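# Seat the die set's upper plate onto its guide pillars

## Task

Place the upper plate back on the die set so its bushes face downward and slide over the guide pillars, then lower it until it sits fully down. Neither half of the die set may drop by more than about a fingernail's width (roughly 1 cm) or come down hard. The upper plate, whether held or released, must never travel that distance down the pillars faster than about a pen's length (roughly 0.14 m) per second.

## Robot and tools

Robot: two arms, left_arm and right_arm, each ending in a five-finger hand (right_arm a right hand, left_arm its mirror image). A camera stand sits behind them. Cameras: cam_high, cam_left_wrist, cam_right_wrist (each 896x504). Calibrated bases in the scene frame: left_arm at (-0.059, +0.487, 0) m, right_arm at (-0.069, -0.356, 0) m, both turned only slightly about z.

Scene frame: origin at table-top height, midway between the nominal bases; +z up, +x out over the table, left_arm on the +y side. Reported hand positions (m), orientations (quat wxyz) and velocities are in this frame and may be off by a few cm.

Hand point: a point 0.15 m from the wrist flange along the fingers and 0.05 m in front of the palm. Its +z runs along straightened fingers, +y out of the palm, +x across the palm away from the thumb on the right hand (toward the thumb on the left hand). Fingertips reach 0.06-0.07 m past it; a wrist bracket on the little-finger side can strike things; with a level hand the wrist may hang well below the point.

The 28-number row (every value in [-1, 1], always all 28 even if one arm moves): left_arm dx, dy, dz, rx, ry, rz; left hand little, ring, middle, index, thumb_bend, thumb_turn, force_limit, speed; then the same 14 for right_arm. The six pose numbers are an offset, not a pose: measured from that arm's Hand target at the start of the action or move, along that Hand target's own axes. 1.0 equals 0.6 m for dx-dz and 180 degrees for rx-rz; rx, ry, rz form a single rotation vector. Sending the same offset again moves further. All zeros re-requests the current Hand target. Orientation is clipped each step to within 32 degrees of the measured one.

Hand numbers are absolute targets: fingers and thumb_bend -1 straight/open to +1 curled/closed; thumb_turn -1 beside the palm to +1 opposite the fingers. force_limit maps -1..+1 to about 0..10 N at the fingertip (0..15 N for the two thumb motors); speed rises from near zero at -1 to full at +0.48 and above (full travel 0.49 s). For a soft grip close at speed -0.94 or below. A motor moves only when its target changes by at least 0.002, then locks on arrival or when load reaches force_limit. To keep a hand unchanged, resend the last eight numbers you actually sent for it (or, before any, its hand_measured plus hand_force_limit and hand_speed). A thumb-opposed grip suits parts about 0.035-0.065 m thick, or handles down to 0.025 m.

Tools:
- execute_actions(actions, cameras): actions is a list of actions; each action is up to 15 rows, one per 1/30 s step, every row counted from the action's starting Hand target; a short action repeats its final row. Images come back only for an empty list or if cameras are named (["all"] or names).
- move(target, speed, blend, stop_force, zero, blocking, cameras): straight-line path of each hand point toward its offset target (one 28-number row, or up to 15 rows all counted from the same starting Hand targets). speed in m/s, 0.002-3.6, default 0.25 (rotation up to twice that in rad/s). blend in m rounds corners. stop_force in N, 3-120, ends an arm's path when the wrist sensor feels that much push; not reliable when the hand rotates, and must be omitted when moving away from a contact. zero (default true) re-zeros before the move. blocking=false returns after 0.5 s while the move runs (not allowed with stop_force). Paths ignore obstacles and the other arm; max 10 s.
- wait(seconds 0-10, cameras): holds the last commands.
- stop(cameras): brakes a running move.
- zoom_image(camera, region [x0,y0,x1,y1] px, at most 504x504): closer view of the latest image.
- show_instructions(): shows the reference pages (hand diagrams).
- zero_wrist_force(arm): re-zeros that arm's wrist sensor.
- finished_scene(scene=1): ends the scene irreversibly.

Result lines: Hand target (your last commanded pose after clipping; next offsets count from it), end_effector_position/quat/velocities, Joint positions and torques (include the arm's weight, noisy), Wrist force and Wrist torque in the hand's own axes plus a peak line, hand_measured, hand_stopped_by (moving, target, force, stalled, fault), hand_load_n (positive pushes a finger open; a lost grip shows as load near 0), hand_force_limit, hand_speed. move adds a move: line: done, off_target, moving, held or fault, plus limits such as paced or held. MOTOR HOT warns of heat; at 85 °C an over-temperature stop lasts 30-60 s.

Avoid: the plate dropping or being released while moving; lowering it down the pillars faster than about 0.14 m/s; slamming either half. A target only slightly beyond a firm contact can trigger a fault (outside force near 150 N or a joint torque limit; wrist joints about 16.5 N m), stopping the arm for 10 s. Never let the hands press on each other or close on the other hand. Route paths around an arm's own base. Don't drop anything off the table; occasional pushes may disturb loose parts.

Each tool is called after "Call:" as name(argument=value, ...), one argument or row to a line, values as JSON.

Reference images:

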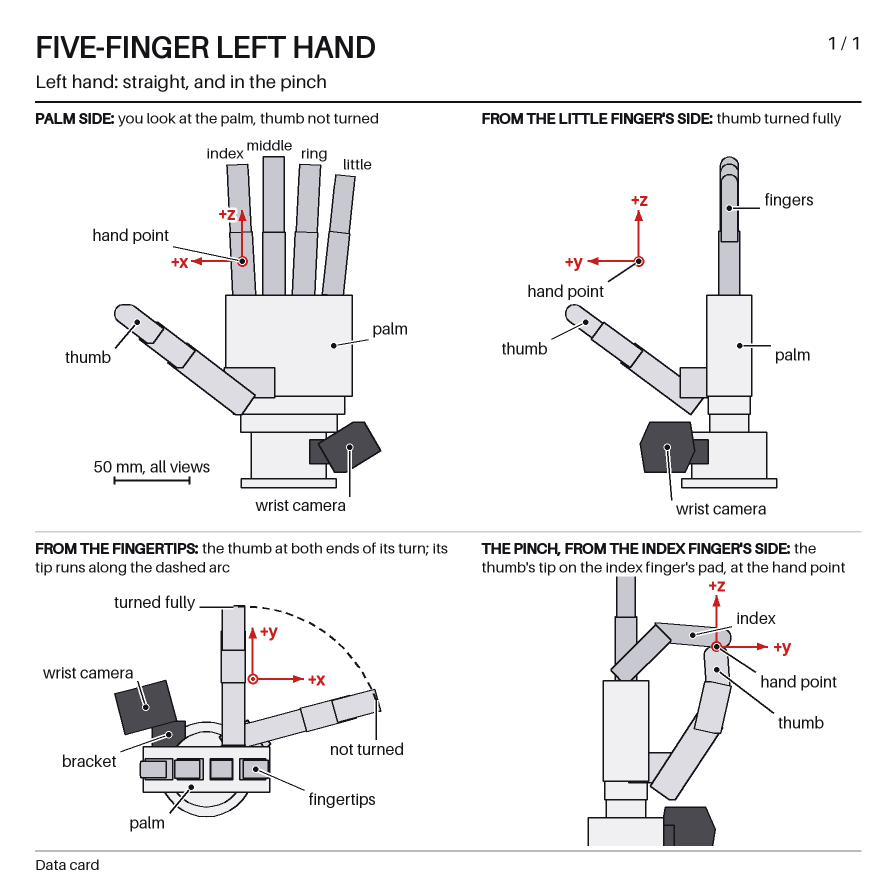

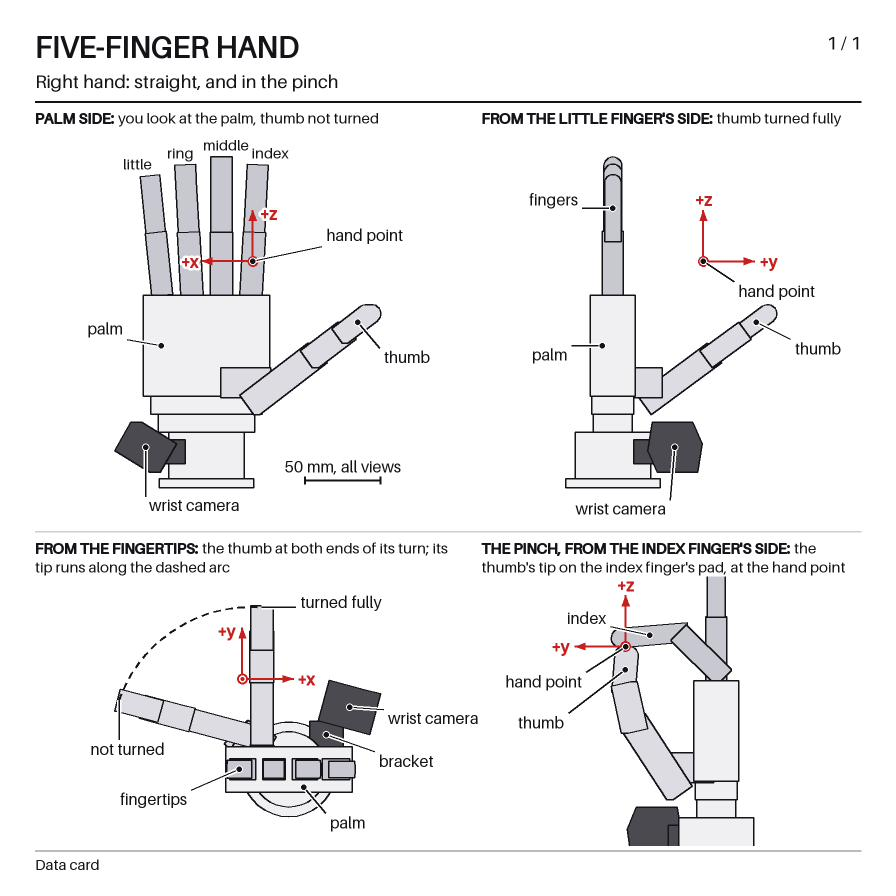

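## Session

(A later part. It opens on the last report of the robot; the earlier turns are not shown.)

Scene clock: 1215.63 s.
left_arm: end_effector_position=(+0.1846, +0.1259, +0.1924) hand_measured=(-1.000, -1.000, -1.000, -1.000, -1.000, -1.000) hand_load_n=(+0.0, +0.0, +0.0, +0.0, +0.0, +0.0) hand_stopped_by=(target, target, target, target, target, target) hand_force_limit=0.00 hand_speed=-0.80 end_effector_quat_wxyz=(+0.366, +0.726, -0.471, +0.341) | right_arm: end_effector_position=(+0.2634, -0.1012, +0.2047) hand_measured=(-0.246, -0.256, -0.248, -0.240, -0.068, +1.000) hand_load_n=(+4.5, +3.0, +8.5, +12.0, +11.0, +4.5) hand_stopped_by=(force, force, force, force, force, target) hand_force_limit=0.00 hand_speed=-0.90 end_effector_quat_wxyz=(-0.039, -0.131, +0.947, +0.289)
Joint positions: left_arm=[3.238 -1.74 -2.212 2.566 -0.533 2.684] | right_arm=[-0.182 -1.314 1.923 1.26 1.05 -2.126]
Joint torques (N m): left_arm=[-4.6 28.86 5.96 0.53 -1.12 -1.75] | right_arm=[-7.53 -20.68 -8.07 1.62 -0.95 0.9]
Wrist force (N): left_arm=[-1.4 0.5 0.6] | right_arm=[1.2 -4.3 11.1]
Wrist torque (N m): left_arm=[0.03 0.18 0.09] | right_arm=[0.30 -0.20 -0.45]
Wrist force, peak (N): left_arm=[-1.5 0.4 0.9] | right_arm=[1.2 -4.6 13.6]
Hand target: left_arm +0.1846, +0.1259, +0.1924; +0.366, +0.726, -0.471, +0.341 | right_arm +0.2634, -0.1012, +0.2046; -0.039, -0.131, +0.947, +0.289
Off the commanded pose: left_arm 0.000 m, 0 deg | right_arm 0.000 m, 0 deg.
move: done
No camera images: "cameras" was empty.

Call:
move(
  target=[
    [0,0,0,0,0,0,-1,-1,-1,-1,-1,-1,0,-0.8,0,0.0001,0.0001,0,0,0,-0.1,-0.1,-0.1,-0.1,0.4,1,0,-0.9],
    [0,0,0,0,0,0,-1,-1,-1,-1,-1,-1,0,-0.8,0,-0.0018,0.0029,0,0,0,-0.1,-0.1,-0.1,-0.1,0.4,1,0,-0.9],
  ],
  speed=0.01,
  cameras=[],
)

Scene clock: 1221.17 s.
left_arm: end_effector_position=(+0.1846, +0.1259, +0.1924) hand_measured=(-1.000, -1.000, -1.000, -1.000, -1.000, -1.000) hand_load_n=(+0.0, +0.0, +0.0, +0.0, +0.0, +0.0) hand_stopped_by=(target, target, target, target, target, target) hand_force_limit=0.00 hand_speed=-0.80 end_effector_quat_wxyz=(+0.366, +0.726, -0.471, +0.341) | right_arm: end_effector_position=(+0.2634, -0.1011, +0.2027) hand_measured=(-0.246, -0.256, -0.248, -0.240, -0.068, +1.000) hand_load_n=(+4.0, +2.5, +8.5, +12.0, +11.5, +4.5) hand_stopped_by=(force, force, force, force, force, target) hand_force_limit=0.00 hand_speed=-0.90 end_effector_quat_wxyz=(-0.039, -0.131, +0.947, +0.289)
Joint positions: left_arm=[3.238 -1.74 -2.212 2.566 -0.533 2.684] | right_arm=[-0.182 -1.312 1.926 1.255 1.05 -2.126]
Joint torques (N m): left_arm=[-4.24 28.19 4.95 0.61 -1.08 -1.71] | right_arm=[10.13 -18.7 -7.09 1.46 -4.9 0.73]
Wrist force (N): left_arm=[-1.4 0.7 0.7] | right_arm=[0.8 -6.1 8.5]
Wrist torque (N m): left_arm=[0.05 0.18 0.09] | right_arm=[0.26 -0.11 -0.48]
Wrist force, peak (N): left_arm=[-1.5 0.7 0.6] | right_arm=[1.9 -5.0 11.9]
Hand target: left_arm +0.1846, +0.1259, +0.1924; +0.366, +0.726, -0.471, +0.341 | right_arm +0.2634, -0.1011, +0.2025; -0.039, -0.131, +0.947, +0.289
Off the commanded pose: left_arm 0.000 m, 0 deg | right_arm 0.000 m, 0 deg.
move: done
No camera images: "cameras" was empty.

Call:
move(
  target=[
    [0,0,0,0,0,0,-1,-1,-1,-1,-1,-1,0,-0.8,0,0.0002,0.0001,0.0008,0.0004,-0.0006,-0.1,-0.1,-0.1,-0.1,0.4,1,0,-0.9],
  ],
  speed=0.01,
  cameras=[],
)

Call:
move(
  target=[0,0,0,0,0,0,-1,-1,-1,-1,-1,-1,0,-0.8,0,-0.0028,0.0041,0,0,0,-0.1,-0.1,-0.1,-0.1,0.4,1,0,-0.9],
  speed=0.01,
  cameras=[],
)

Scene clock: 1233.63 s.
left_arm: end_effector_position=(+0.1846, +0.1259, +0.1924) hand_measured=(-1.000, -1.000, -1.000, -1.000, -1.000, -1.000) hand_load_n=(+0.0, +0.0, +0.0, +0.0, +0.0, +0.0) hand_stopped_by=(target, target, target, target, target, target) hand_force_limit=0.00 hand_speed=-0.80 end_effector_quat_wxyz=(+0.366, +0.726, -0.471, +0.341) | right_arm: end_effector_position=(+0.2634, -0.1010, +0.2026) hand_measured=(-0.246, -0.256, -0.248, -0.240, -0.068, +1.000) hand_load_n=(+3.5, +2.5, +8.5, +12.0, +11.0, +4.5) hand_stopped_by=(force, force, force, force, force, target) hand_force_limit=0.00 hand_speed=-0.90 end_effector_quat_wxyz=(-0.040, -0.132, +0.948, +0.288)
Joint positions: left_arm=[3.238 -1.74 -2.212 2.566 -0.533 2.684] | right_arm=[-0.18 -1.311 1.924 1.255 1.052 -2.125]
Joint torques (N m): left_arm=[-4.72 27.96 5.66 0.45 -0.99 -1.57] | right_arm=[11.03 -19.97 -23.23 6.28 -0.47 0.82]
Wrist force (N): left_arm=[-1.0 0.8 0.7] | right_arm=[1.0 -6.7 8.8]
Wrist torque (N m): left_arm=[0.07 0.13 0.11] | right_arm=[0.24 -0.27 -0.26]
Wrist force, peak (N): left_arm=[-1.5 0.8 0.5] | right_arm=[1.0 -6.7 8.8]
Hand target: left_arm +0.1846, +0.1259, +0.1924; +0.366, +0.726, -0.471, +0.341 | right_arm +0.2634, -0.1010, +0.2026; -0.040, -0.132, +0.948, +0.288
Off the commanded pose: left_arm 0.000 m, 0 deg | right_arm 0.000 m, 0 deg.
move: done
No camera images: "cameras" was empty.

Scene clock: 1234.37 s.
left_arm: end_effector_position=(+0.1846, +0.1259, +0.1924) hand_measured=(-1.000, -1.000, -1.000, -1.000, -1.000, -1.000) hand_load_n=(+0.0, +0.0, +0.0, +0.0, +0.0, +0.0) hand_stopped_by=(target, target, target, target, target, target) hand_force_limit=0.00 hand_speed=-0.80 end_effector_quat_wxyz=(+0.366, +0.726, -0.471, +0.341) | right_arm: end_effector_position=(+0.2634, -0.1010, +0.1998) hand_measured=(-0.246, -0.256, -0.248, -0.240, -0.068, +1.000) hand_load_n=(+3.5, +2.0, +8.0, +12.0, +11.0, +4.5) hand_stopped_by=(force, force, force, force, force, target) hand_force_limit=0.00 hand_speed=-0.90 end_effector_quat_wxyz=(-0.040, -0.132, +0.948, +0.288) end_effector_velocity=(+0.000, +0.000, -0.002) end_effector_angular_velocity=(-0.002, -0.001, +0.001)
Joint positions: left_arm=[3.238 -1.74 -2.212 2.566 -0.533 2.684] | right_arm=[-0.18 -1.307 1.927 1.247 1.052 -2.125]
Joint velocities: left_arm=[within noise] | right_arm=[0 0.002 0.002 -0.005 0.002 0]
Joint torques (N m): left_arm=[-5.31 28.06 5.87 0.64 -1.01 -1.54] | right_arm=[5.29 -20.74 -7.44 1.5 0.07 -0.68]
Wrist force (N): left_arm=[-1.3 0.6 0.9] | right_arm=[0.2 -7.3 7.3]
Wrist torque (N m): left_arm=[0.02 0.17 0.09] | right_arm=[0.22 -0.29 -0.25]
Wrist force, peak (N): left_arm=[-1.5 0.7 0.5] | right_arm=[1.9 -5.8 9.6]
Hand target: left_arm +0.1846, +0.1259, +0.1924; +0.366, +0.726, -0.471, +0.341 | right_arm +0.2634, -0.1010, +0.1996; -0.040, -0.132, +0.948, +0.288
Off the commanded pose: left_arm 0.000 m, 0 deg | right_arm 0.000 m, 0 deg.
move: done
No camera images: "cameras" was empty.

Call:
move(
  target=[0,0,0,0,0,0,-1,-1,-1,-1,-1,-1,0,-0.8,0,-0.0093,0.0138,0,0,0,-0.1,-0.1,-0.1,-0.1,0.4,1,0,-0.9],
  speed=0.02,
  stop_force=8,
  cameras=["cam_left_wrist"],
)

Scene clock: 1242.87 s.
left_arm: end_effector_position=(+0.1846, +0.1259, +0.1924) hand_measured=(-1.000, -1.000, -1.000, -1.000, -1.000, -1.000) hand_load_n=(+0.0, +0.0, +0.0, +0.0, -0.5, +0.0) hand_stopped_by=(target, target, target, target, target, target) hand_force_limit=0.00 hand_speed=-0.80 end_effector_quat_wxyz=(+0.366, +0.726, -0.471, +0.341) | right_arm: end_effector_position=(+0.2634, -0.1010, +0.1896) hand_measured=(-0.246, -0.256, -0.248, -0.240, -0.068, +1.000) hand_load_n=(+4.0, +2.5, +9.0, +13.0, +10.5, +4.5) hand_stopped_by=(force, force, force, force, force, target) hand_force_limit=0.00 hand_speed=-0.90 end_effector_quat_wxyz=(-0.040, -0.132, +0.948, +0.288)
Joint positions: left_arm=[3.238 -1.74 -2.212 2.566 -0.533 2.684] | right_arm=[-0.18 -1.292 1.939 1.221 1.053 -2.125]
Joint torques (N m): left_arm=[-4.68 27.7 5.65 0.56 -1.2 -1.55] | right_arm=[-7.03 -21.9 -8.97 1.83 -2.65 0.77]
Wrist force (N): left_arm=[-1.1 0.5 0.5] | right_arm=[-0.1 -6.2 12.6]
Wrist torque (N m): left_arm=[0.04 0.14 0.11] | right_arm=[0.19 -0.37 -0.22]
Wrist force, peak (N): left_arm=[-1.5 0.6 0.6] | right_arm=[-0.3 -6.6 12.6]
Hand target: left_arm +0.1846, +0.1259, +0.1924; +0.366, +0.726, -0.471, +0.341 | right_arm +0.2634, -0.1010, +0.1896; -0.040, -0.132, +0.948, +0.288
Off the commanded pose: left_arm 0.000 m, 0 deg | right_arm 0.000 m, 0 deg.
move: done
Images, in order (width x height): cam_left_wrist 896x504.

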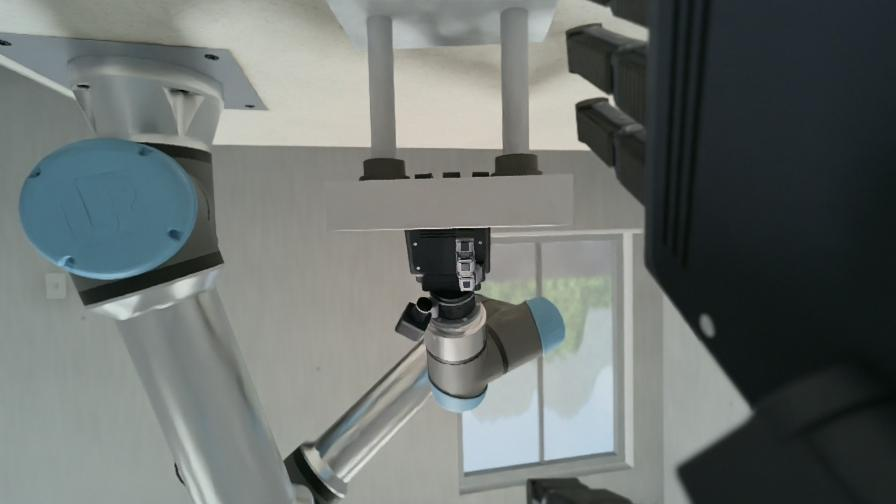

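Call:
move(
  target=[0,0,0,0,0,0,-1,-1,-1,-1,-1,-1,0,-0.8,0,-0.0181,0.0280,0,0,0,-0.1,-0.1,-0.1,-0.1,0.4,1,0,-0.9],
  speed=0.02,
  stop_force=8,
  cameras=[],
)

Scene clock: 1251.50 s.
left_arm: end_effector_position=(+0.1846, +0.1259, +0.1924) hand_measured=(-1.000, -1.000, -1.000, -1.000, -1.000, -1.000) hand_load_n=(+0.0, +0.0, +0.0, +0.0, +0.0, +0.0) hand_stopped_by=(target, target, target, target, target, target) hand_force_limit=0.00 hand_speed=-0.80 end_effector_quat_wxyz=(+0.366, +0.726, -0.471, +0.341) | right_arm: end_effector_position=(+0.2633, -0.1007, +0.1696) hand_measured=(-0.246, -0.256, -0.248, -0.240, -0.068, +1.000) hand_load_n=(+4.0, +2.5, +9.5, +13.5, +10.0, +4.5) hand_stopped_by=(force, force, force, force, force, target) hand_force_limit=0.00 hand_speed=-0.90 end_effector_quat_wxyz=(-0.040, -0.132, +0.948, +0.288)
Joint positions: left_arm=[3.238 -1.74 -2.212 2.566 -0.533 2.684] | right_arm=[-0.179 -1.26 1.96 1.168 1.052 -2.124]
Joint torques (N m): left_arm=[-4.28 29.09 5.08 0.54 -0.98 -1.79] | right_arm=[13.78 -22.43 -4.34 2.65 -7.25 0.8]
Wrist force (N): left_arm=[-1.2 0.1 0.9] | right_arm=[-1.2 -17.0 8.3]
Wrist torque (N m): left_arm=[-0.05 0.16 0.12] | right_arm=[0.09 -0.32 -0.42]
Wrist force, peak (N): left_arm=[-1.5 0.7 0.7] | right_arm=[-1.2 -17.2 8.3]
Hand target: left_arm +0.1846, +0.1259, +0.1924; +0.366, +0.726, -0.471, +0.341 | right_arm +0.2633, -0.1007, +0.1696; -0.040, -0.132, +0.948, +0.288
Off the commanded pose: left_arm 0.000 m, 0 deg | right_arm 0.000 m, 0 deg.
move: done
No camera images: "cameras" was empty.

Call:
move(
  target=[0,0,0,0,0,0,-1,-1,-1,-1,-1,-1,0,-0.8,0,-0.0005,-0.0003,0,0,0,-0.1,-0.1,-0.1,-0.1,0.4,1,0,-0.9],
  speed=0.02,
  cameras=[],
)

Call:
move(
  target=[0,0,0,0,0,0,-1,-1,-1,-1,-1,-1,0,-0.8,0,-0.0093,0.0138,0,0,0,-0.1,-0.1,-0.1,-0.1,0.4,1,0,-0.9],
  speed=0.02,
  stop_force=8,
  cameras=["cam_left_wrist"],
)

Scene clock: 1257.40 s.
left_arm: end_effector_position=(+0.1846, +0.1259, +0.1924) hand_measured=(-1.000, -1.000, -1.000, -1.000, -1.000, -1.000) hand_load_n=(+0.0, +0.0, +0.0, +0.0, +0.0, +0.0) hand_stopped_by=(target, target, target, target, target, target) hand_force_limit=0.00 hand_speed=-0.80 end_effector_quat_wxyz=(+0.366, +0.726, -0.471, +0.341) | right_arm: end_effector_position=(+0.2634, -0.1010, +0.1696) hand_measured=(-0.246, -0.256, -0.248, -0.240, -0.068, +1.000) hand_load_n=(+4.5, +3.5, +10.0, +14.0, +10.0, +4.5) hand_stopped_by=(force, force, force, force, force, target) hand_force_limit=0.00 hand_speed=-0.90 end_effector_quat_wxyz=(-0.040, -0.132, +0.948, +0.288)
Joint positions: left_arm=[3.238 -1.74 -2.212 2.566 -0.533 2.684] | right_arm=[-0.18 -1.26 1.96 1.168 1.052 -2.125]
Joint torques (N m): left_arm=[-4.81 28.02 5.21 0.38 -1.05 -1.79] | right_arm=[-13.62 -23.08 -8.69 7.74 -0.81 -0.84]
Wrist force (N): left_arm=[-1.3 0.7 0.4] | right_arm=[0.1 -8.9 17.0]
Wrist torque (N m): left_arm=[0.08 0.17 0.09] | right_arm=[0.11 -0.43 -0.26]
Wrist force, peak (N): left_arm=[-1.4 0.9 0.6] | right_arm=[0.1 -8.9 17.0]
Hand target: left_arm +0.1846, +0.1259, +0.1924; +0.366, +0.726, -0.471, +0.341 | right_arm +0.2634, -0.1010, +0.1696; -0.040, -0.132, +0.948, +0.288
Off the commanded pose: left_arm 0.000 m, 0 deg | right_arm 0.000 m, 0 deg.
move: done
No camera images: "cameras" was empty.

Scene clock: 1259.00 s.
left_arm: end_effector_position=(+0.1846, +0.1259, +0.1924) hand_measured=(-1.000, -1.000, -1.000, -1.000, -1.000, -1.000) hand_load_n=(+0.0, +0.0, +0.0, +0.0, +0.0, +0.0) hand_stopped_by=(target, target, target, target, target, target) hand_force_limit=0.00 hand_speed=-0.80 end_effector_quat_wxyz=(+0.366, +0.726, -0.471, +0.341) | right_arm: end_effector_position=(+0.2634, -0.1011, +0.1596) hand_measured=(-0.246, -0.256, -0.248, -0.240, -0.068, +1.000) hand_load_n=(+4.0, +3.0, +9.5, +13.0, +10.5, +4.5) hand_stopped_by=(force, force, force, force, force, target) hand_force_limit=0.00 hand_speed=-0.90 end_effector_quat_wxyz=(-0.040, -0.132, +0.948, +0.288)
Joint positions: left_arm=[3.238 -1.74 -2.212 2.566 -0.533 2.684] | right_arm=[-0.18 -1.244 1.969 1.142 1.053 -2.125]
Joint torques (N m): left_arm=[-4.97 28.01 5.48 0.5 -0.93 -1.61] | right_arm=[-8.19 -23.62 -8.57 1.9 -2.05 0.63]
Wrist force (N): left_arm=[-1.2 0.5 0.5] | right_arm=[-0.1 -4.2 15.8]
Wrist torque (N m): left_arm=[0.04 0.15 0.09] | right_arm=[0.20 -0.41 -0.19]
Wrist force, peak (N): left_arm=[-1.6 0.4 0.7] | right_arm=[-0.1 -7.6 17.9]
Hand target: left_arm +0.1846, +0.1259, +0.1924; +0.366, +0.726, -0.471, +0.341 | right_arm +0.2634, -0.1010, +0.1596; -0.040, -0.132, +0.948, +0.288
Off the commanded pose: left_arm 0.000 m, 0 deg | right_arm 0.000 m, 0 deg.
move: done
Images, in order (width x height): cam_left_wrist 896x504.

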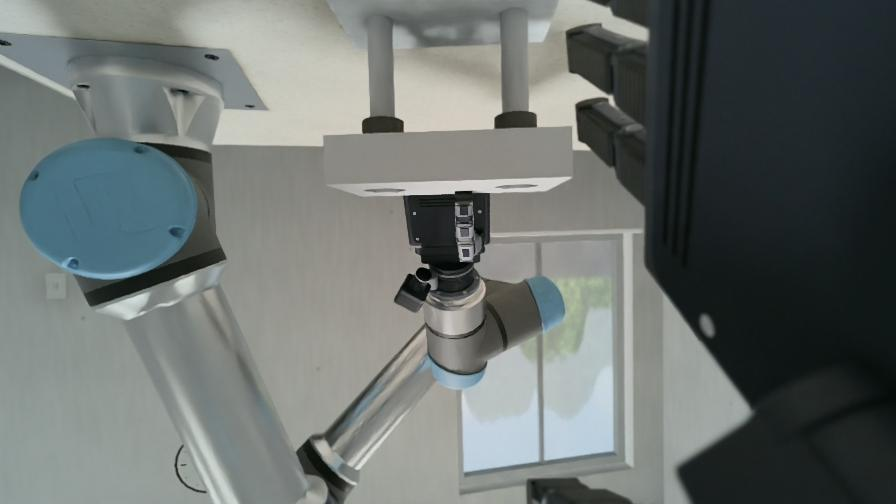

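Call:
move(
  target=[
    [0,0,0,0,0,0,-1,-1,-1,-1,-1,-1,0,-0.8,0,0.0002,0.0001,0,0,0,-0.1,-0.1,-0.1,-0.1,0.4,1,0,-0.9],
    [0,0,0,0,0,0,-1,-1,-1,-1,-1,-1,0,-0.8,0,-0.0137,0.0209,0,0,0,-0.1,-0.1,-0.1,-0.1,0.4,1,0,-0.9],
  ],
  speed=0.02,
  stop_force=8,
  cameras=[],
)

Scene clock: 1267.63 s.
left_arm: end_effector_position=(+0.1846, +0.1259, +0.1924) hand_measured=(-1.000, -1.000, -1.000, -1.000, -1.000, -1.000) hand_load_n=(+0.0, +0.0, +0.0, +0.0, +0.0, +0.0) hand_stopped_by=(target, target, target, target, target, target) hand_force_limit=0.00 hand_speed=-0.80 end_effector_quat_wxyz=(+0.366, +0.726, -0.471, +0.341) | right_arm: end_effector_position=(+0.2634, -0.1009, +0.1446) hand_measured=(-0.246, -0.256, -0.248, -0.240, -0.068, +1.000) hand_load_n=(+4.0, +3.0, +9.5, +13.0, +10.0, +5.0) hand_stopped_by=(force, force, force, force, force, target) hand_force_limit=0.00 hand_speed=-0.90 end_effector_quat_wxyz=(-0.040, -0.132, +0.948, +0.288)
Joint positions: left_arm=[3.238 -1.74 -2.212 2.566 -0.533 2.684] | right_arm=[-0.18 -1.218 1.982 1.103 1.052 -2.125]
Joint torques (N m): left_arm=[-4.05 28.94 4.91 0.43 -0.88 -1.55] | right_arm=[9.8 -22.64 -7.28 2.06 -5.6 0.85]
Wrist force (N): left_arm=[-1.3 0.6 0.5] | right_arm=[0.6 -9.5 12.6]
Wrist torque (N m): left_arm=[0.05 0.17 0.10] | right_arm=[0.20 -0.34 -0.27]
Wrist force, peak (N): left_arm=[-1.5 0.8 0.6] | right_arm=[-0.1 -4.6 16.1]
Hand target: left_arm +0.1846, +0.1259, +0.1924; +0.366, +0.726, -0.471, +0.341 | right_arm +0.2634, -0.1009, +0.1446; -0.040, -0.132, +0.948, +0.288
Off the commanded pose: left_arm 0.000 m, 0 deg | right_arm 0.000 m, 0 deg.
move: done
No camera images: "cameras" was empty.

Call:
move(
  target=[0,0,0,0,0,0,-1,-1,-1,-1,-1,-1,0,-0.8,0,-0.0184,0.0278,0,0,0,-0.1,-0.1,-0.1,-0.1,0.4,1,0,-0.9],
  speed=0.025,
  stop_force=8,
  cameras=["cam_left_wrist","cam_high"],
)

Call:
zoom_image(
  camera="cam_left_wrist",
  region=[320, 0, 600, 200],
)

Scene clock: 1274.77 s.
left_arm: end_effector_position=(+0.1846, +0.1259, +0.1924) hand_measured=(-1.000, -1.000, -1.000, -1.000, -1.000, -1.000) hand_load_n=(+0.0, +0.0, +0.0, +0.0, +0.0, +0.0) hand_stopped_by=(target, target, target, target, target, target) hand_force_limit=0.00 hand_speed=-0.80 end_effector_quat_wxyz=(+0.366, +0.726, -0.471, +0.341) | right_arm: end_effector_position=(+0.2634, -0.1008, +0.1246) hand_measured=(-0.246, -0.256, -0.248, -0.240, -0.068, +1.000) hand_load_n=(+3.5, +3.0, +9.5, +13.5, +10.0, +4.5) hand_stopped_by=(force, force, force, force, force, target) hand_force_limit=0.00 hand_speed=-0.90 end_effector_quat_wxyz=(-0.040, -0.132, +0.948, +0.288)
Joint positions: left_arm=[3.238 -1.74 -2.212 2.566 -0.533 2.684] | right_arm=[-0.179 -1.181 1.998 1.051 1.052 -2.125]
Joint torques (N m): left_arm=[-4.45 29.2 5.47 0.5 -1.06 -1.59] | right_arm=[13.45 -24.22 -3.9 2.36 -6.74 0.83]
Wrist force (N): left_arm=[-1.3 0.6 0.7] | right_arm=[0.3 -15.1 9.2]
Wrist torque (N m): left_arm=[0.05 0.17 0.09] | right_arm=[0.11 -0.26 -0.38]
Wrist force, peak (N): left_arm=[-1.5 0.6 0.5] | right_arm=[0.5 -15.2 9.4]
Hand target: left_arm +0.1846, +0.1259, +0.1924; +0.366, +0.726, -0.471, +0.341 | right_arm +0.2634, -0.1008, +0.1246; -0.040, -0.132, +0.948, +0.288
Off the commanded pose: left_arm 0.000 m, 0 deg | right_arm 0.000 m, 0 deg.
move: done
Images, in order (width x height): cam_high 896x504, cam_left_wrist 896x504.

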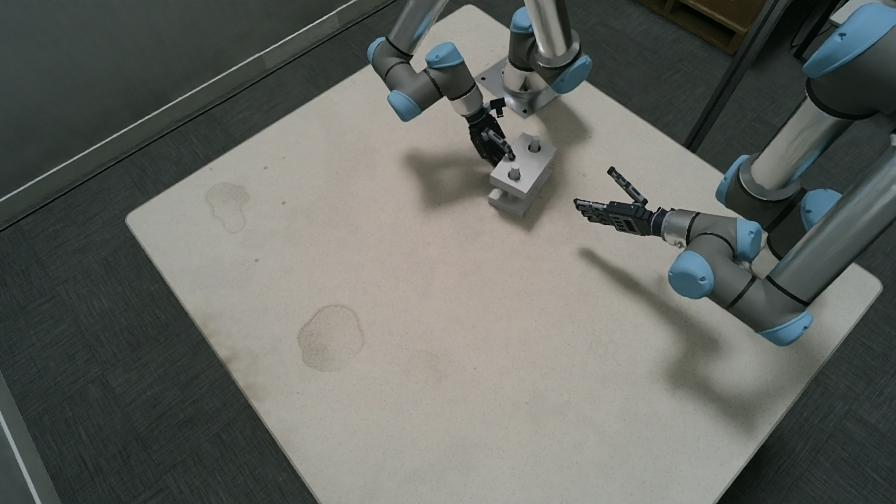

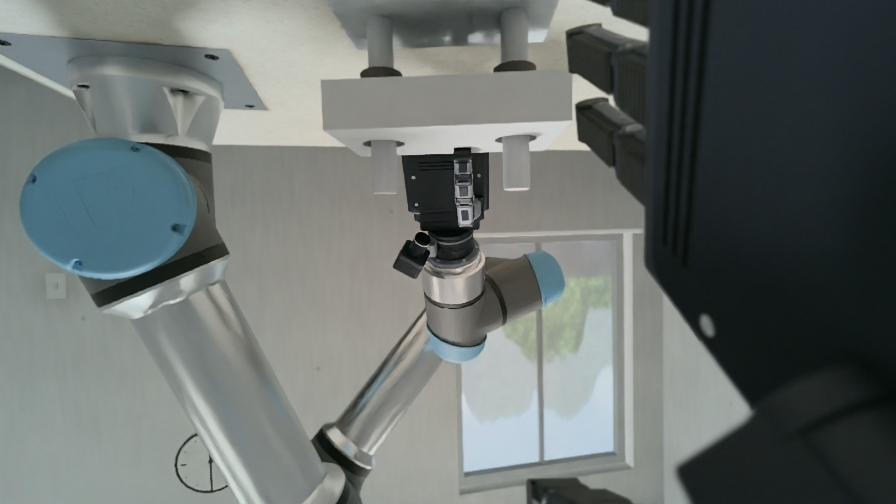

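Scaled by 1.800 from the camera's 896x504 image, which has a finer 1280x720 frame.

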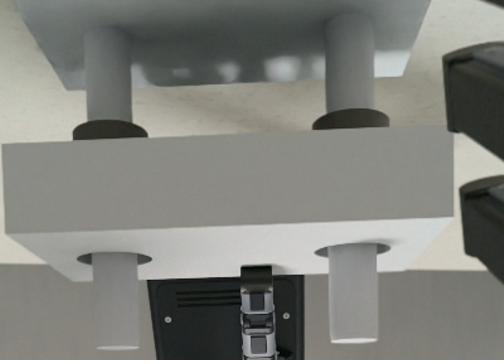

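Call:
move(
  target=[
    [0,0,0,0,0,0,-1,-1,-1,-1,-1,-1,0,-0.8,0,-0.0003,-0.0002,0,0,0,-0.1,-0.1,-0.1,-0.1,0.4,1,0,-0.9],
    [0,0,0,0,0,0,-1,-1,-1,-1,-1,-1,0,-0.8,0,-0.0189,0.0274,0,0,0,-0.1,-0.1,-0.1,-0.1,0.4,1,0,-0.9],
  ],
  speed=0.025,
  stop_force=8,
  cameras=["cam_left_wrist"],
)

Scene clock: 1282.63 s.
left_arm: end_effector_position=(+0.1846, +0.1259, +0.1924) hand_measured=(-1.000, -1.000, -1.000, -1.000, -1.000, -1.000) hand_load_n=(+0.0, +0.0, +0.0, +0.0, +0.0, +0.0) hand_stopped_by=(target, target, target, target, target, target) hand_force_limit=0.00 hand_speed=-0.80 end_effector_quat_wxyz=(+0.366, +0.726, -0.471, +0.341) | right_arm: end_effector_position=(+0.2635, -0.1011, +0.1046) hand_measured=(-0.246, -0.256, -0.248, -0.240, -0.068, +1.000) hand_load_n=(+4.0, +2.5, +9.5, +13.5, +10.5, +5.0) hand_stopped_by=(force, force, force, force, force, target) hand_force_limit=0.00 hand_speed=-0.90 end_effector_quat_wxyz=(-0.040, -0.132, +0.948, +0.288)
Joint positions: left_arm=[3.238 -1.74 -2.212 2.566 -0.533 2.684] | right_arm=[-0.18 -1.142 2.01 0.999 1.053 -2.125]
Joint torques (N m): left_arm=[-5.29 28.6 6.22 0.4 -0.84 -1.61] | right_arm=[-0.18 -25.15 -5.6 1.85 -3.72 0.96]
Wrist force (N): left_arm=[-1.3 0.5 0.4] | right_arm=[1.0 -3.5 16.0]
Wrist torque (N m): left_arm=[0.05 0.16 0.10] | right_arm=[0.24 -0.37 -0.18]
Wrist force, peak (N): left_arm=[-1.4 0.7 0.7] | right_arm=[-0.4 -15.6 9.1]
Hand target: left_arm +0.1846, +0.1259, +0.1924; +0.366, +0.726, -0.471, +0.341 | right_arm +0.2635, -0.1010, +0.1046; -0.040, -0.132, +0.948, +0.288
Off the commanded pose: left_arm 0.000 m, 0 deg | right_arm 0.000 m, 0 deg.
move: done
Images, in order (width x height): cam_left_wrist 896x504.

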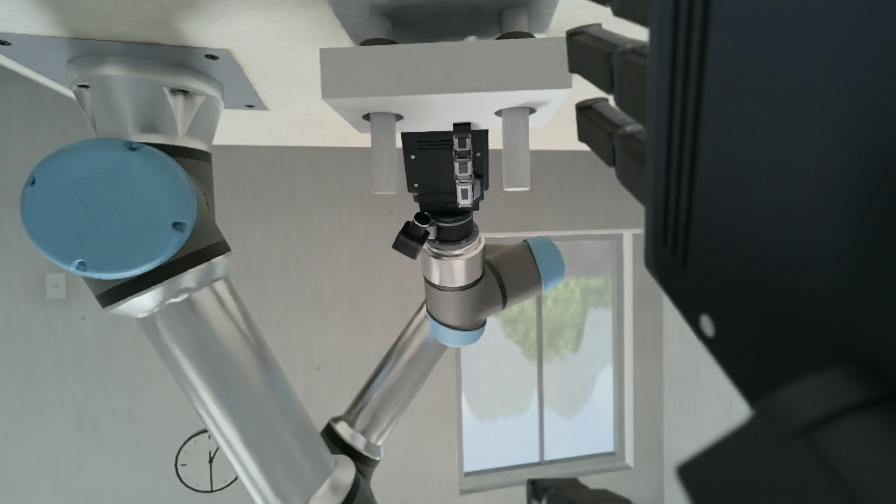

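Call:
move(
  target=[
    [0,0,0,0,0,0,-1,-1,-1,-1,-1,-1,0,-0.8,0,0.0002,0.0001,0,0,0,-0.1,-0.1,-0.1,-0.1,0.4,1,0,-0.9],
    [0,0,0,0,0,0,-1,-1,-1,-1,-1,-1,0,-0.8,0,-0.0277,0.0416,0,0,0,-0.1,-0.1,-0.1,-0.1,0.4,1,0,-0.9],
  ],
  speed=0.012,
  stop_force=8,
  cameras=["cam_left_wrist","cam_right_wrist"],
)

Call:
zoom_image(
  camera="cam_left_wrist",
  region=[320, 0, 600, 200],
)

Scene clock: 1292.47 s.
left_arm: end_effector_position=(+0.1846, +0.1259, +0.1924) hand_measured=(-1.000, -1.000, -1.000, -1.000, -1.000, -1.000) hand_load_n=(+0.0, +0.0, +0.0, +0.0, +0.0, +0.0) hand_stopped_by=(target, target, target, target, target, target) hand_force_limit=0.00 hand_speed=-0.80 end_effector_quat_wxyz=(+0.366, +0.726, -0.471, +0.341) | right_arm: end_effector_position=(+0.2634, -0.1009, +0.0855) hand_measured=(-0.246, -0.256, -0.248, -0.240, -0.068, +1.000) hand_load_n=(+3.0, +2.0, +8.0, +12.0, +10.5, +4.5) hand_stopped_by=(force, force, force, force, force, target) hand_force_limit=0.00 hand_speed=-0.90 end_effector_quat_wxyz=(-0.040, -0.132, +0.948, +0.288)
Joint positions: left_arm=[3.238 -1.74 -2.212 2.566 -0.533 2.684] | right_arm=[-0.18 -1.104 2.02 0.951 1.052 -2.125]
Joint torques (N m): left_arm=[-4.86 27.75 6.76 0.31 -0.78 -1.59] | right_arm=[4.66 -39.25 -17.37 5.98 -0.27 0.28]
Wrist force (N): left_arm=[-1.4 0.4 0.6] | right_arm=[0.9 -9.2 3.5]
Wrist torque (N m): left_arm=[0.01 0.18 0.10] | right_arm=[0.20 -0.08 -0.32]
Wrist force, peak (N): left_arm=[-1.4 0.6 0.9] | right_arm=[1.3 -4.0 16.4]
Hand target: left_arm +0.1846, +0.1259, +0.1924; +0.366, +0.726, -0.471, +0.341 | right_arm +0.2634, -0.1009, +0.0855; -0.040, -0.132, +0.948, +0.288 (not the last commanded pose)
Off the commanded pose: left_arm 0.000 m, 0 deg | right_arm 0.011 m, 0 deg.
move: contact (right_arm); path passed 1 of 2 targets
Images, in order (width x height): cam_left_wrist 896x504, cam_right_wrist 896x504.

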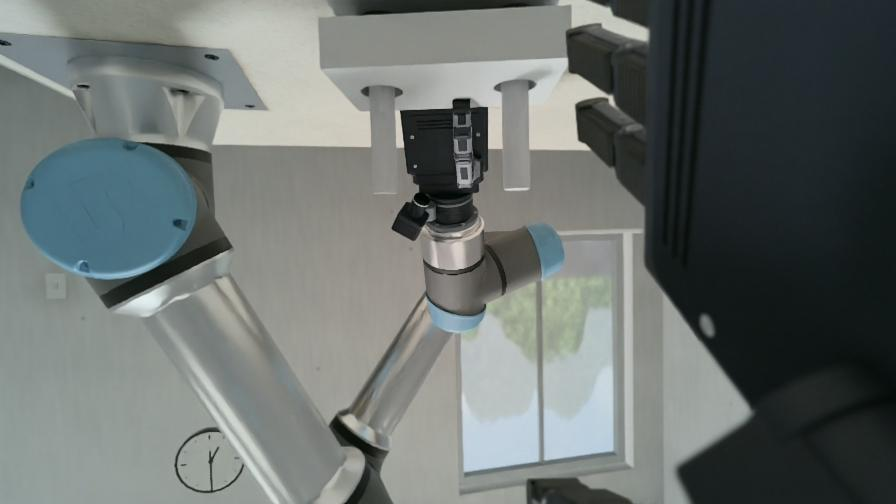

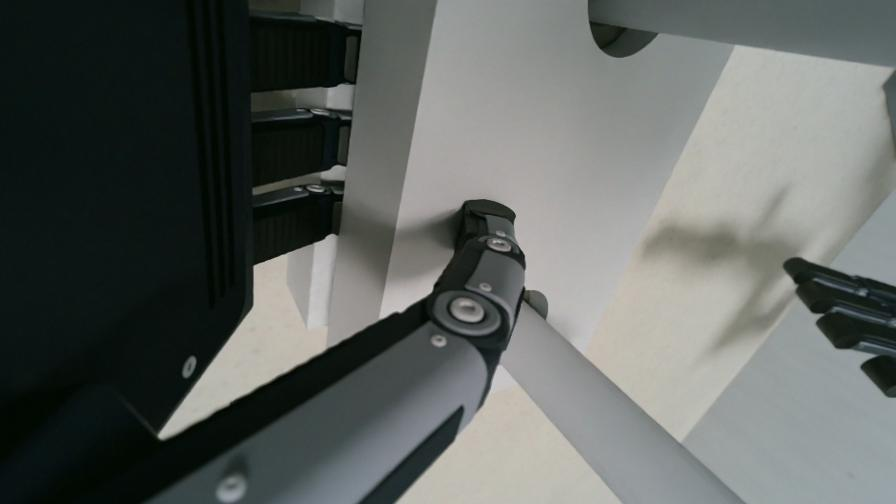

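Scaled by 1.800 from the camera's 896x504 image, which has a finer 1280x720 frame.

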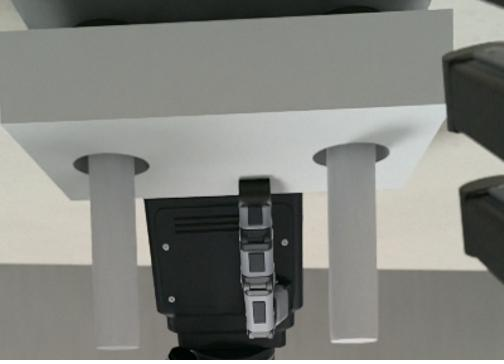

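Call:
move(
  target=[0,0,0,0,0,0,-1,-1,-1,-1,-1,-1,0,-0.8,0,-0.0004,0.0006,0,0,0,-0.1,-0.1,-0.1,-0.1,0.4,1,0,-0.9],
  speed=0.01,
  cameras=[],
)

Scene clock: 1296.63 s.
left_arm: end_effector_position=(+0.1846, +0.1259, +0.1924) hand_measured=(-1.000, -1.000, -1.000, -1.000, -1.000, -1.000) hand_load_n=(+0.5, +0.0, +0.0, +0.0, +0.0, +0.0) hand_stopped_by=(target, target, target, target, target, target) hand_force_limit=0.00 hand_speed=-0.80 end_effector_quat_wxyz=(+0.366, +0.726, -0.471, +0.341) | right_arm: end_effector_position=(+0.2635, -0.1009, +0.0851) hand_measured=(-0.246, -0.256, -0.248, -0.240, -0.068, +1.000) hand_load_n=(+1.5, +0.5, +6.0, +10.5, +11.5, +4.5) hand_stopped_by=(force, force, force, force, force, target) hand_force_limit=0.00 hand_speed=-0.90 end_effector_quat_wxyz=(-0.039, -0.132, +0.948, +0.288)
Joint positions: left_arm=[3.238 -1.74 -2.212 2.566 -0.533 2.684] | right_arm=[-0.18 -1.103 2.02 0.95 1.052 -2.125]
Joint torques (N m): left_arm=[-5.29 28.75 6.46 0.09 -1.02 -1.51] | right_arm=[5.7 -20.83 -0.42 0.38 -0.4 0.86]
Wrist force (N): left_arm=[-1.1 0.4 0.5] | right_arm=[1.3 -8.5 -8.0]
Wrist torque (N m): left_arm=[0.03 0.14 0.11] | right_arm=[0.28 0.18 -0.30]
Wrist force, peak (N): left_arm=[-1.6 0.6 0.6] | right_arm=[1.3 -8.5 -8.0]
Hand target: left_arm +0.1846, +0.1259, +0.1924; +0.366, +0.726, -0.471, +0.341 | right_arm +0.2634, -0.1009, +0.0851; -0.040, -0.132, +0.948, +0.288
Off the commanded pose: left_arm 0.000 m, 0 deg | right_arm 0.000 m, 0 deg.
move: done
No camera images: "cameras" was empty.

Call:
move(
  target=[0,0,0,0,0,0,-1,-1,-1,-1,-1,-1,0,-0.8,0,0,0,0,0,0,-0.1,-0.1,-0.1,-0.1,-0.5,1,0,-0.7],
  cameras=["cam_left_wrist","cam_right_wrist"],
)

Scene clock: 1302.83 s.
left_arm: end_effector_position=(+0.1846, +0.1259, +0.1924) hand_measured=(-1.000, -1.000, -1.000, -1.000, -1.000, -1.000) hand_load_n=(+0.0, +0.0, +0.0, +0.0, +0.0, +0.0) hand_stopped_by=(target, target, target, target, target, target) hand_force_limit=0.00 hand_speed=-0.80 end_effector_quat_wxyz=(+0.366, +0.726, -0.471, +0.341) | right_arm: end_effector_position=(+0.2634, -0.1009, +0.0851) hand_measured=(-0.246, -0.256, -0.246, -0.240, -0.500, +1.000) hand_load_n=(+0.0, +0.5, +3.0, +7.5, +0.0, +0.0) hand_stopped_by=(force, force, force, force, target, target) hand_force_limit=0.00 hand_speed=-0.70 end_effector_quat_wxyz=(-0.040, -0.132, +0.948, +0.288)
Joint positions: left_arm=[3.238 -1.74 -2.212 2.566 -0.533 2.684] | right_arm=[-0.18 -1.103 2.02 0.95 1.052 -2.125]
Joint torques (N m): left_arm=[-4.37 29.1 6.56 0.13 -0.78 -1.69] | right_arm=[9.73 -39.81 -19.97 6.58 -2.22 0.7]
Wrist force (N): left_arm=[-1.2 0.6 0.6] | right_arm=[2.1 -9.3 10.1]
Wrist torque (N m): left_arm=[0.05 0.16 0.10] | right_arm=[0.02 -0.20 -0.34]
Wrist force, peak (N): left_arm=[-1.5 0.6 0.6] | right_arm=[0.1 -13.5 -9.7]
Hand target: left_arm +0.1846, +0.1259, +0.1924; +0.366, +0.726, -0.471, +0.341 | right_arm +0.2634, -0.1009, +0.0851; -0.040, -0.132, +0.948, +0.288
Off the commanded pose: left_arm 0.000 m, 0 deg | right_arm 0.000 m, 0 deg.
move: done
Images, in order (width x height): cam_left_wrist 896x504, cam_right_wrist 896x504.

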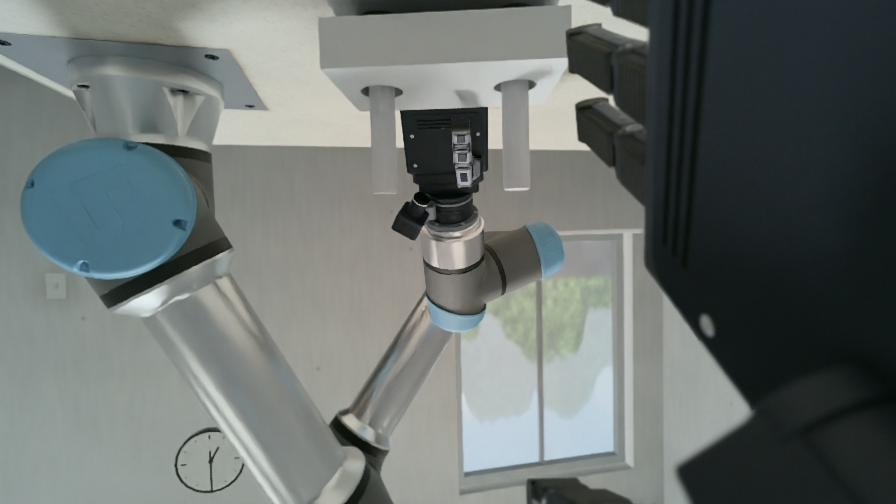

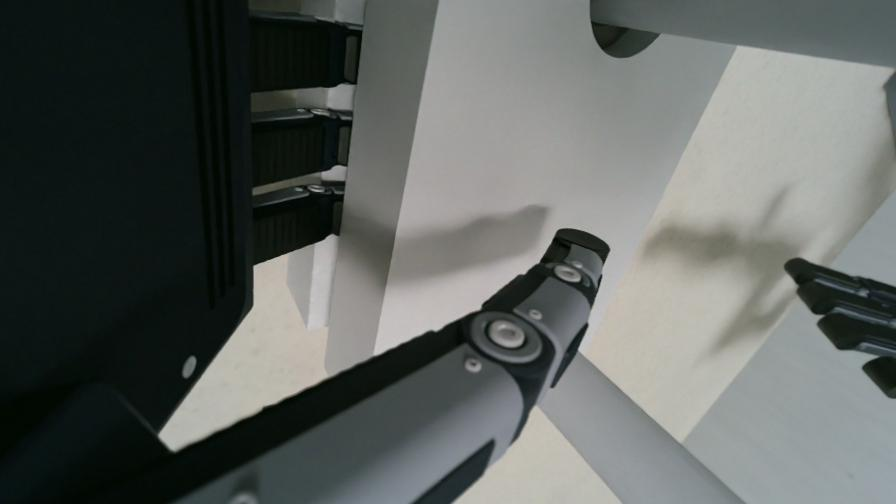

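Call:
move(
  target=[0,0,0,0,0,0,-1,-1,-1,-1,-1,-1,0,-0.8,0,-0.0014,0.0021,0,0,0,-0.1,-0.1,-0.1,-0.1,-0.5,1,0,-0.7],
  speed=0.005,
  cameras=["cam_left_wrist"],
)

Scene clock: 1312.27 s.
left_arm: end_effector_position=(+0.1846, +0.1259, +0.1924) hand_measured=(-1.000, -1.000, -1.000, -1.000, -1.000, -1.000) hand_load_n=(+0.0, +0.0, +0.0, +0.0, +0.0, +0.0) hand_stopped_by=(target, target, target, target, target, target) hand_force_limit=0.00 hand_speed=-0.80 end_effector_quat_wxyz=(+0.366, +0.726, -0.471, +0.341) | right_arm: end_effector_position=(+0.2635, -0.1009, +0.0837) hand_measured=(-0.246, -0.256, -0.246, -0.238, -0.500, +1.000) hand_load_n=(+0.0, +0.0, +0.0, +1.0, +0.0, +0.5) hand_stopped_by=(force, force, force, force, target, target) hand_force_limit=0.00 hand_speed=-0.70 end_effector_quat_wxyz=(-0.040, -0.132, +0.948, +0.288)
Joint positions: left_arm=[3.238 -1.74 -2.212 2.566 -0.533 2.684] | right_arm=[-0.18 -1.1 2.021 0.946 1.052 -2.125]
Joint torques (N m): left_arm=[-4.09 28.67 7.3 0.32 -0.77 -1.67] | right_arm=[12.45 -22.38 -1.7 0.84 -2.57 0.8]
Wrist force (N): left_arm=[-1.3 0.6 0.6] | right_arm=[0.0 -2.4 2.0]
Wrist torque (N m): left_arm=[0.05 0.17 0.09] | right_arm=[0.15 -0.22 -0.34]
Wrist force, peak (N): left_arm=[-1.4 0.6 0.8] | right_arm=[2.1 -9.3 10.5]
Hand target: left_arm +0.1846, +0.1259, +0.1924; +0.366, +0.726, -0.471, +0.341 | right_arm +0.2634, -0.1009, +0.0836; -0.040, -0.132, +0.948, +0.288
Off the commanded pose: left_arm 0.000 m, 0 deg | right_arm 0.000 m, 0 deg.
move: done
Images, in order (width x height): cam_left_wrist 896x504.

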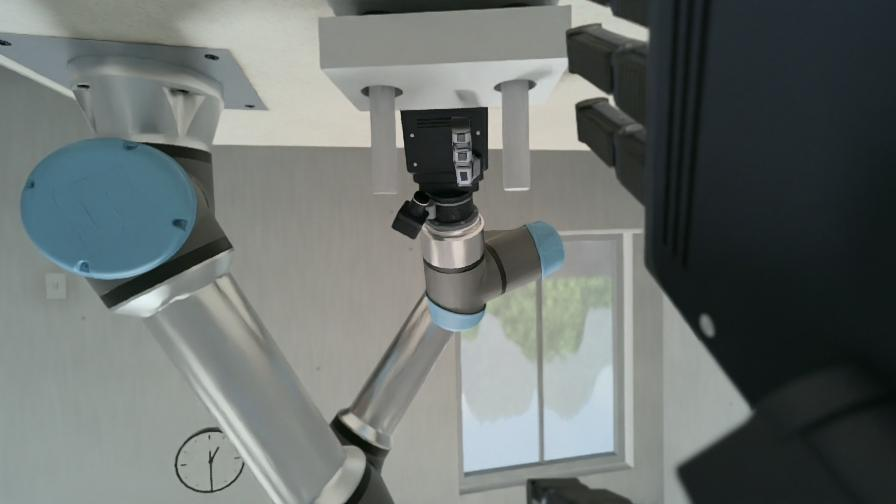

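Call:
move(
  target=[0,0,0,0,0,0,-1,-1,-1,-1,-1,-1,0,-0.8,0,-0.0008,0.0012,0,0,0,-0.1,-0.1,-0.1,-0.1,-0.5,1,0,-0.7],
  speed=0.005,
  cameras=[],
)

Call:
move(
  target=[0,0,0,0,0,0,-1,-1,-1,-1,-1,-1,0,-0.8,0,-0.0276,-0.0186,0,0,0,-0.1,-0.1,-0.1,-0.1,-0.5,1,0,-0.7],
  speed=0.02,
  stop_force=4,
  cameras=["cam_left_wrist","cam_right_wrist"],
)

Scene clock: 1323.37 s.
left_arm: end_effector_position=(+0.1846, +0.1259, +0.1924) hand_measured=(-1.000, -1.000, -1.000, -1.000, -1.000, -1.000) hand_load_n=(+0.0, +0.0, +0.0, +0.0, -0.5, +0.0) hand_stopped_by=(target, target, target, target, target, target) hand_force_limit=0.00 hand_speed=-0.80 end_effector_quat_wxyz=(+0.366, +0.726, -0.471, +0.341) | right_arm: end_effector_position=(+0.2634, -0.1009, +0.0828) hand_measured=(-0.246, -0.256, -0.246, -0.238, -0.500, +1.000) hand_load_n=(+0.0, +0.0, +0.0, +0.0, +0.0, +0.0) hand_stopped_by=(force, force, force, force, target, target) hand_force_limit=0.00 hand_speed=-0.70 end_effector_quat_wxyz=(-0.040, -0.132, +0.948, +0.288)
Joint positions: left_arm=[3.238 -1.74 -2.212 2.566 -0.533 2.684] | right_arm=[-0.18 -1.098 2.021 0.944 1.052 -2.125]
Joint torques (N m): left_arm=[-4.55 27.99 6.8 0.27 -0.81 -1.41] | right_arm=[9.7 -23.13 -0.66 0.61 0.97 0.98]
Wrist force (N): left_arm=[-1.1 0.5 0.5] | right_arm=[0.0 -1.6 1.6]
Wrist torque (N m): left_arm=[0.04 0.13 0.11] | right_arm=[0.15 -0.23 -0.34]
Wrist force, peak (N): left_arm=[-1.5 0.6 0.8] | right_arm=[0.0 -2.3 1.9]
Hand target: left_arm +0.1846, +0.1259, +0.1924; +0.366, +0.726, -0.471, +0.341 | right_arm +0.2634, -0.1009, +0.0827; -0.040, -0.132, +0.948, +0.288
Off the commanded pose: left_arm 0.000 m, 0 deg | right_arm 0.000 m, 0 deg.
move: done
No camera images: "cameras" was empty.

Scene clock: 1325.47 s.
left_arm: end_effector_position=(+0.1846, +0.1259, +0.1924) hand_measured=(-1.000, -1.000, -1.000, -1.000, -1.000, -1.000) hand_load_n=(+0.0, -0.5, +0.0, +0.0, +0.0, +0.0) hand_stopped_by=(target, target, target, target, target, target) hand_force_limit=0.00 hand_speed=-0.80 end_effector_quat_wxyz=(+0.366, +0.726, -0.471, +0.341) | right_arm: end_effector_position=(+0.2689, -0.1201, +0.0828) hand_measured=(-0.246, -0.256, -0.246, -0.238, -0.500, +1.000) hand_load_n=(+0.0, +0.0, +0.0, +0.0, -0.5, +0.0) hand_stopped_by=(force, force, force, force, target, target) hand_force_limit=0.00 hand_speed=-0.70 end_effector_quat_wxyz=(-0.040, -0.132, +0.948, +0.288)
Joint positions: left_arm=[3.238 -1.74 -2.212 2.566 -0.533 2.684] | right_arm=[-0.232 -1.09 2.017 0.967 1.068 -2.182]
Joint torques (N m): left_arm=[-4.02 27.54 6.9 0.4 -0.7 -1.61] | right_arm=[-12.6 -21.73 -17.29 4.89 1.01 -1.66]
Wrist force (N): left_arm=[-1.1 0.6 0.6] | right_arm=[0.0 -1.3 1.8]
Wrist torque (N m): left_arm=[0.05 0.14 0.11] | right_arm=[0.15 -0.24 -0.14]
Wrist force, peak (N): left_arm=[-1.5 0.7 0.8] | right_arm=[-0.2 -1.5 2.1]
Hand target: left_arm +0.1846, +0.1259, +0.1924; +0.366, +0.726, -0.471, +0.341 | right_arm +0.2689, -0.1201, +0.0828; -0.040, -0.132, +0.948, +0.288
Off the commanded pose: left_arm 0.000 m, 0 deg | right_arm 0.000 m, 0 deg.
move: done
Images, in order (width x height): cam_left_wrist 896x504, cam_right_wrist 896x504.

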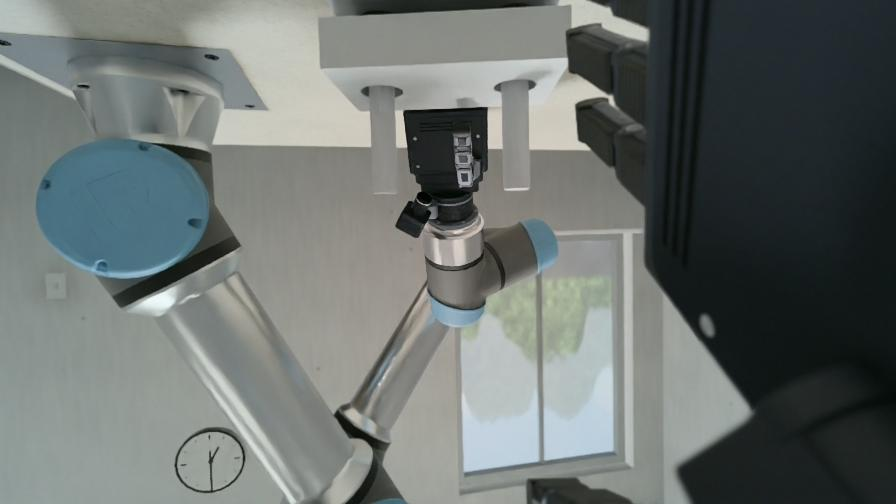

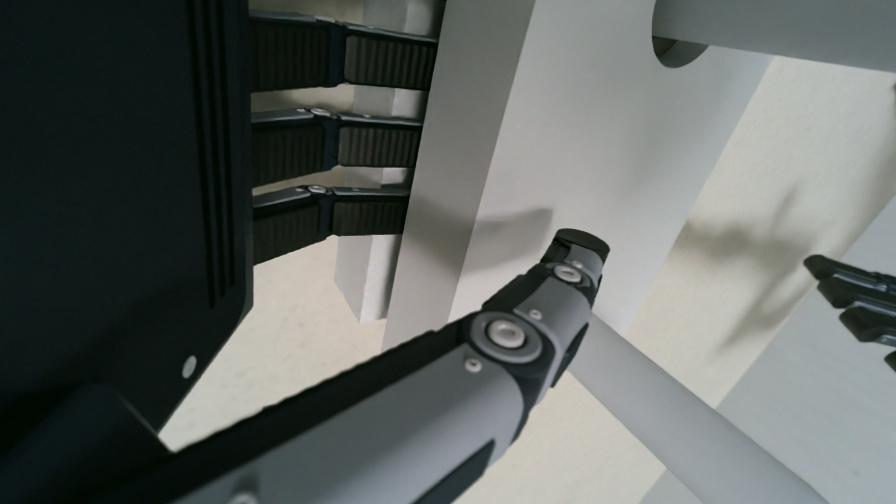

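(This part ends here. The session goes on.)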